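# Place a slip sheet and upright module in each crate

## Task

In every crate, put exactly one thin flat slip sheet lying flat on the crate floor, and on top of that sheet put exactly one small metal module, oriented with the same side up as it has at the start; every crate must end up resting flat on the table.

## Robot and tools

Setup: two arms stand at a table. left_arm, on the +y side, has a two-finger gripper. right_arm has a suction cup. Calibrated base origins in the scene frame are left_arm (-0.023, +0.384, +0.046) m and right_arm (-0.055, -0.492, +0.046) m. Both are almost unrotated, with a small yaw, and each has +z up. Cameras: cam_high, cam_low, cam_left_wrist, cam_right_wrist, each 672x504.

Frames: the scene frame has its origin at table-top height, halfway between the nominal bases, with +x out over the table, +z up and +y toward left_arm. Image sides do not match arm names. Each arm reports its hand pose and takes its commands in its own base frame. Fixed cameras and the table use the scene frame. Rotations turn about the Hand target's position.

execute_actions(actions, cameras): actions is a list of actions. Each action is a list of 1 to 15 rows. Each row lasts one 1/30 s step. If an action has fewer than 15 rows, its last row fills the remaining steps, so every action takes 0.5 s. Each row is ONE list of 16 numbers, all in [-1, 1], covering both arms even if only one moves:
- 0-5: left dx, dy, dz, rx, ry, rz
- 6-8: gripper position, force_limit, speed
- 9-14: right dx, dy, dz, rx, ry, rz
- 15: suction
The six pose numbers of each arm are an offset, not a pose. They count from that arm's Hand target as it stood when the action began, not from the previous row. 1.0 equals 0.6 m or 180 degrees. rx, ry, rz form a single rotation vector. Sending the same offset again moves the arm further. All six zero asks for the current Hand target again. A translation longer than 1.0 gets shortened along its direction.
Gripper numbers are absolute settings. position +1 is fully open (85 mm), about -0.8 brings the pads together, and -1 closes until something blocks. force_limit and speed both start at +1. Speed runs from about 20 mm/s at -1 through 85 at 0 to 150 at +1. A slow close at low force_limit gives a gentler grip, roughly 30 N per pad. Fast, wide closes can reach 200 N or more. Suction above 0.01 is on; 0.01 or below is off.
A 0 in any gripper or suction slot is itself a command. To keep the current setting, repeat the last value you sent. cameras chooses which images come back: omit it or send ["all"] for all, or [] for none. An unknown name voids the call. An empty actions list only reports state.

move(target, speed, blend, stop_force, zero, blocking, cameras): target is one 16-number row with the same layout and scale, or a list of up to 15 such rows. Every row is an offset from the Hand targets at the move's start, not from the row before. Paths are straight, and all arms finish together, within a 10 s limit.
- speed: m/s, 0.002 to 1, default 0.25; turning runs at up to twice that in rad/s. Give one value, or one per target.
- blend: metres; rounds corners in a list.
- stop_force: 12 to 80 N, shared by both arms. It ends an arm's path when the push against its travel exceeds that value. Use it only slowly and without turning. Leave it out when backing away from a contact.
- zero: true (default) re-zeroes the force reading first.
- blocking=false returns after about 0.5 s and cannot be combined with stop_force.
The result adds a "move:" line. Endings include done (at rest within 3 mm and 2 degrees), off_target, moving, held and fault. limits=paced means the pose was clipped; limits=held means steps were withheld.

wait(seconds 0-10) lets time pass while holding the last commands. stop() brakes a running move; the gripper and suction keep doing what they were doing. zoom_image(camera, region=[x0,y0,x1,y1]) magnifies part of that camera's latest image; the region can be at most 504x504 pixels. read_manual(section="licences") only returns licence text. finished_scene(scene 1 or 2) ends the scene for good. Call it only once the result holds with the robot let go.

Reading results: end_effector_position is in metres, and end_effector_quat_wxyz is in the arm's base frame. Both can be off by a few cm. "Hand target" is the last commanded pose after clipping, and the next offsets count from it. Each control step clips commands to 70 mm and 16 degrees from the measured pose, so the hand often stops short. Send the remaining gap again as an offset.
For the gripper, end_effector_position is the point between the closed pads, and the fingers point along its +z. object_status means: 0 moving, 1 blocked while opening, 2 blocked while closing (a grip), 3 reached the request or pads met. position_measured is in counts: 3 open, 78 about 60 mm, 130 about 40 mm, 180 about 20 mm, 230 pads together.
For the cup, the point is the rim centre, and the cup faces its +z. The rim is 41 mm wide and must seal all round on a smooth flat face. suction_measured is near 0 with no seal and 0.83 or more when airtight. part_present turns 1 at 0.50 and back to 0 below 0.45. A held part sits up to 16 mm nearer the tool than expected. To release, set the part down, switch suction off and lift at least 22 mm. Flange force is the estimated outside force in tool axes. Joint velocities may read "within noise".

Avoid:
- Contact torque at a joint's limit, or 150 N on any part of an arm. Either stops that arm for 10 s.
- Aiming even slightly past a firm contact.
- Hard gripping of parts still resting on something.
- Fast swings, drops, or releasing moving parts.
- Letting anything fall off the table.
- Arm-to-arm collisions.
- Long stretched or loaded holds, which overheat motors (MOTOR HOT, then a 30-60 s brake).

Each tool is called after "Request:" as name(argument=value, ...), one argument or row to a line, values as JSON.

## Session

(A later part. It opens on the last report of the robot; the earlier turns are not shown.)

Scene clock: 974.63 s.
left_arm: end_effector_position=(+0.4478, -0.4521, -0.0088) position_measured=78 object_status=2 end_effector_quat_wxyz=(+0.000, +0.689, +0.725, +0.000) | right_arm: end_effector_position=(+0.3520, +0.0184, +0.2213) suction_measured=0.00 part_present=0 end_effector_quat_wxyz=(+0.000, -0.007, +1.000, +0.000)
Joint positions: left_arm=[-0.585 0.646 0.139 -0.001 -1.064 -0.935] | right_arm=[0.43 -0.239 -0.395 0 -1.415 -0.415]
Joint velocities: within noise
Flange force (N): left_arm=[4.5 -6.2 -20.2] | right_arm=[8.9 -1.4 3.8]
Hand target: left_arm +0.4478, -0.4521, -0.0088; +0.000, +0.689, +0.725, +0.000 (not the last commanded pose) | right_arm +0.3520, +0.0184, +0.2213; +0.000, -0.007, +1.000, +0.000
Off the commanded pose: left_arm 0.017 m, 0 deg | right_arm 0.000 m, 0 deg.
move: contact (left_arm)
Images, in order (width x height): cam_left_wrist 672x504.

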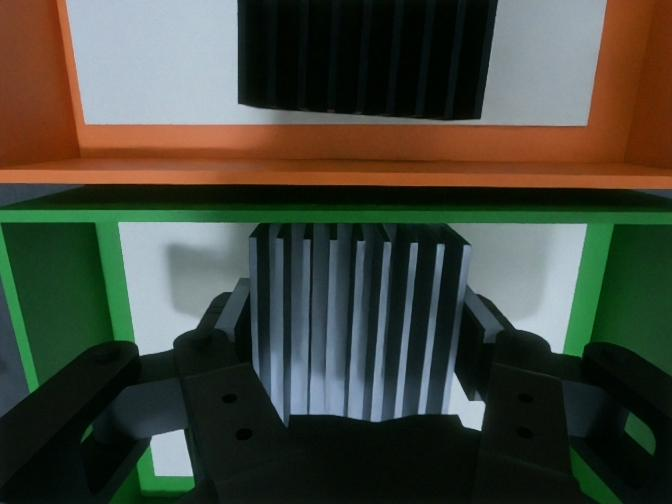

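Request:
move(
  target=[
    [0,0,0.015,0,0,0,-1,-0.6,-1,0,0,0,0,0,0,0],
    [0,-0.0037,0.015,0,0,0,-1,-0.6,-1,0,0,0,0,0,0,0],
  ],
  speed=0.04,
  cameras=[],
)

Request:
move(
  target=[0,0,-0.05,0,0,0,-1,-0.6,-1,0,0,0,0,0,0,0],
  speed=0.01,
  stop_force=12,
  cameras=["cam_left_wrist"],
)

Request:
execute_actions(
  actions=[
    [[0,0,0,0,0,0,1,-0.6,-1,0,0,0,0,0,0,0]],
    [[0,0,0,0,0,0,1,-0.6,-1,0,0,0,0,0,0,0]],
    [[0,0,0,0,0,0,1,-0.6,-1,0,0,0,0,0,0,0]],
  ],
  cameras=[],
)

Request:
move(
  target=[
    [0,0,0.2,0,0,0,1,-0.6,-1,0,0,0,0,0,0,0],
    [0,0.3,0.35,0,0,0,1,-0.6,-1,0,0,0,0,0,0,0],
  ],
  speed=[0.12,0.25],
  cameras=["cam_left_wrist","cam_low","cam_high"],
)

Request:
zoom_image(
  camera="cam_high",
  region=[275, 150, 375, 215],
)

Request:
zoom_image(
  camera="cam_low",
  region=[330, 240, 490, 310],
)

Scene clock: 996.77 s.
left_arm: end_effector_position=(+0.4478, -0.4543, +0.0002) position_measured=78 object_status=2 end_effector_quat_wxyz=(+0.000, +0.689, +0.725, +0.000) | right_arm: end_effector_position=(+0.3520, +0.0184, +0.2213) suction_measured=0.00 part_present=0 end_effector_quat_wxyz=(+0.000, -0.007, +1.000, +0.000)
Joint positions: left_arm=[-0.588 0.639 0.152 -0.001 -1.083 -0.932] | right_arm=[0.43 -0.239 -0.395 0 -1.415 -0.415]
Joint velocities: within noise
Flange force (N): left_arm=[2.5 -5.3 -0.3] | right_arm=[8.2 -1.7 4.1]
Hand target: left_arm +0.4478, -0.4543, +0.0002; +0.000, +0.689, +0.725, +0.000 | right_arm +0.3520, +0.0184, +0.2213; +0.000, -0.007, +1.000, +0.000
Off the commanded pose: left_arm 0.000 m, 0 deg | right_arm 0.000 m, 0 deg.
move: done
No camera images: "cameras" was empty.

Scene clock: 998.27 s.
left_arm: end_effector_position=(+0.4478, -0.4543, -0.0087) position_measured=78 object_status=2 end_effector_quat_wxyz=(+0.000, +0.689, +0.725, +0.000) | right_arm: end_effector_position=(+0.3520, +0.0184, +0.2213) suction_measured=0.00 part_present=0 end_effector_quat_wxyz=(+0.000, -0.007, +1.000, +0.000)
Joint positions: left_arm=[-0.588 0.65 0.145 -0.001 -1.066 -0.932] | right_arm=[0.43 -0.239 -0.395 0 -1.415 -0.415]
Joint velocities: within noise
Flange force (N): left_arm=[3.5 -5.6 -17.5] | right_arm=[8.9 -1.2 3.9]
Hand target: left_arm +0.4478, -0.4543, -0.0087; +0.000, +0.689, +0.725, +0.000 (not the last commanded pose) | right_arm +0.3520, +0.0184, +0.2213; +0.000, -0.007, +1.000, +0.000
Off the commanded pose: left_arm 0.021 m, 0 deg | right_arm 0.000 m, 0 deg.
move: contact (left_arm)
Images, in order (width x height): cam_left_wrist 672x504.

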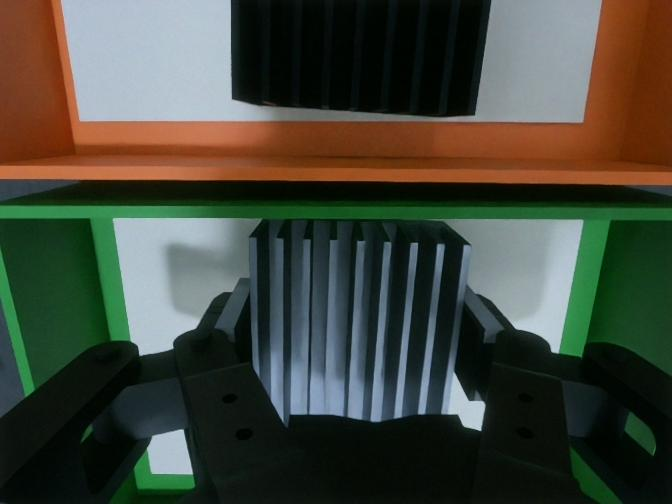

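Scene clock: 999.97 s.
left_arm: end_effector_position=(+0.4478, -0.4543, -0.0088) position_measured=3 object_status=0 end_effector_quat_wxyz=(+0.000, +0.689, +0.725, +0.000) | right_arm: end_effector_position=(+0.3520, +0.0184, +0.2213) suction_measured=0.00 part_present=0 end_effector_quat_wxyz=(+0.000, -0.007, +1.000, +0.000)
Joint positions: left_arm=[-0.588 0.65 0.145 -0.001 -1.066 -0.932] | right_arm=[0.43 -0.239 -0.395 0 -1.415 -0.415]
Joint velocities: within noise
Flange force (N): left_arm=[2.0 -5.6 -2.4] | right_arm=[8.2 -1.7 4.0]
Flange force at the end of the 1st action (N): left_arm=[1.9 -5.3 -2.5] | right_arm=[8.6 -1.3 4.1]
Flange force at the end of the 2nd action (N): left_arm=[2.1 -5.1 -2.3] | right_arm=[8.4 -1.8 3.9]
Hand target: left_arm +0.4478, -0.4543, -0.0087; +0.000, +0.689, +0.725, +0.000 | right_arm +0.3520, +0.0184, +0.2213; +0.000, -0.007, +1.000, +0.000
Off the commanded pose: left_arm 0.000 m, 0 deg | right_arm 0.000 m, 0 deg.
Step readings (end_effector_position of left_arm | right_arm; steps 1 to 15: 1st action; 16 to 30: 2nd action; 31 to 45: 3rd action):
0: (+0.4478, -0.4543, -0.0087) | (+0.3520, +0.0184, +0.2213)
1: (+0.4478, -0.4543, -0.0087) | (+0.3520, +0.0184, +0.2213)
2: (+0.4478, -0.4543, -0.0087) | (+0.3520, +0.0184, +0.2213)
4: (+0.4478, -0.4543, -0.0087) | (+0.3520, +0.0184, +0.2213)
8: (+0.4478, -0.4543, -0.0088) | (+0.3520, +0.0184, +0.2213)
15: (+0.4478, -0.4543, -0.0088) | (+0.3520, +0.0184, +0.2213)
16: (+0.4478, -0.4543, -0.0088) | (+0.3520, +0.0184, +0.2213)
17: (+0.4478, -0.4543, -0.0088) | (+0.3520, +0.0184, +0.2213)
19: (+0.4478, -0.4543, -0.0088) | (+0.3520, +0.0184, +0.2213)
23: (+0.4478, -0.4543, -0.0088) | (+0.3520, +0.0184, +0.2213)
30: (+0.4478, -0.4543, -0.0088) | (+0.3520, +0.0184, +0.2213)
31: (+0.4478, -0.4543, -0.0088) | (+0.3520, +0.0184, +0.2213)
32: (+0.4478, -0.4543, -0.0088) | (+0.3520, +0.0184, +0.2213)
34: (+0.4478, -0.4543, -0.0088) | (+0.3520, +0.0184, +0.2213)
38: (+0.4478, -0.4543, -0.0088) | (+0.3520, +0.0184, +0.2213)
45: (+0.4478, -0.4543, -0.0088) | (+0.3520, +0.0184, +0.2213)
No camera images: "cameras" was empty.

Scene clock: 1002.27 s.
left_arm: end_effector_position=(+0.4478, -0.2743, +0.2012) position_measured=3 object_status=3 end_effector_quat_wxyz=(+0.000, +0.689, +0.725, +0.000) | right_arm: end_effector_position=(+0.3520, +0.0184, +0.2213) suction_measured=0.00 part_present=0 end_effector_quat_wxyz=(+0.000, -0.007, +1.000, +0.000)
Joint positions: left_arm=[-0.3 0.208 0.039 -0.001 -1.401 -1.22] | right_arm=[0.43 -0.239 -0.395 0 -1.415 -0.415]
Joint velocities: within noise
Flange force (N): left_arm=[0.3 -5.9 0.9] | right_arm=[8.7 -1.6 4.1]
Hand target: left_arm +0.4478, -0.2743, +0.2013; +0.000, +0.689, +0.725, +0.000 | right_arm +0.3520, +0.0184, +0.2213; +0.000, -0.007, +1.000, +0.000
Off the commanded pose: left_arm 0.000 m, 0 deg | right_arm 0.000 m, 0 deg.
move: done
Images, in order (width x height): cam_high 672x504, cam_low 672x504, cam_left_wrist 672x504.

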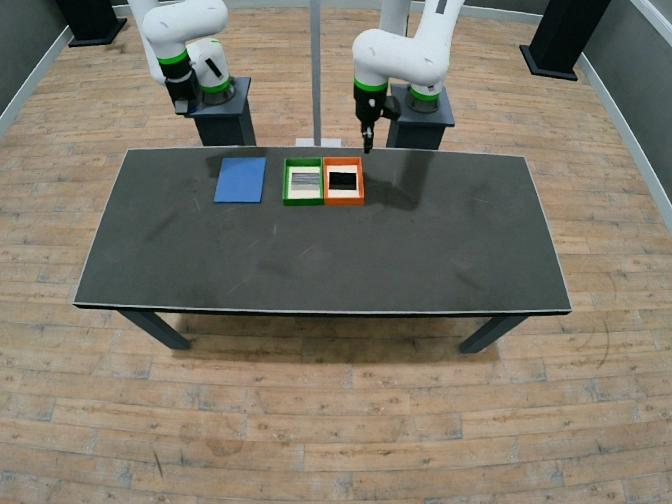

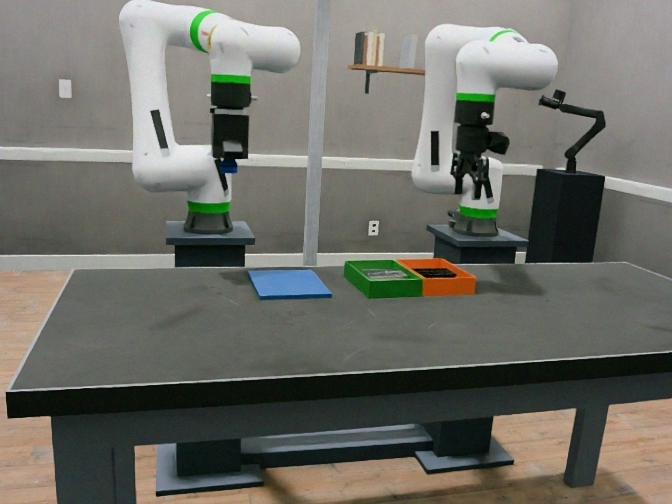

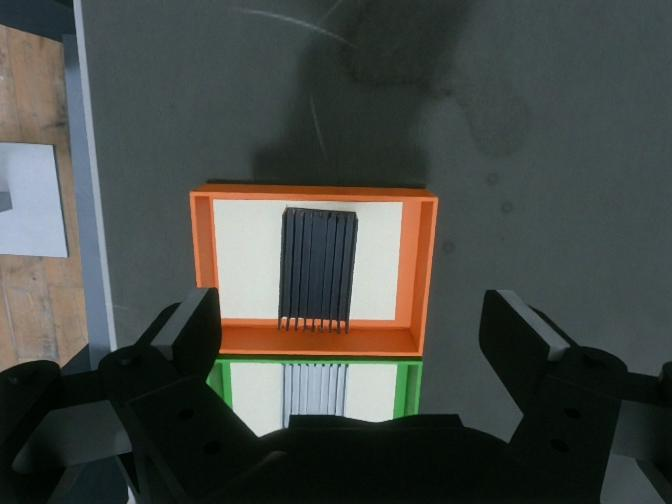

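Scaled by 5.040 from the camera's 672x504 image, which has a finer 960x720 frame.

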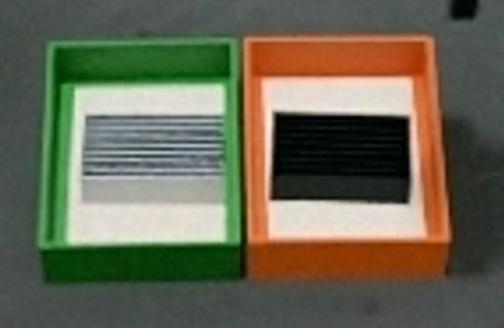

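Scaled by 3.150 from the camera's 672x504 image, which has a finer 960x720 frame.

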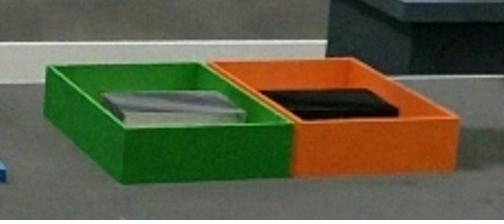

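Request:
finished_scene(
  scene=1,
)

The scene is finished: the task was done.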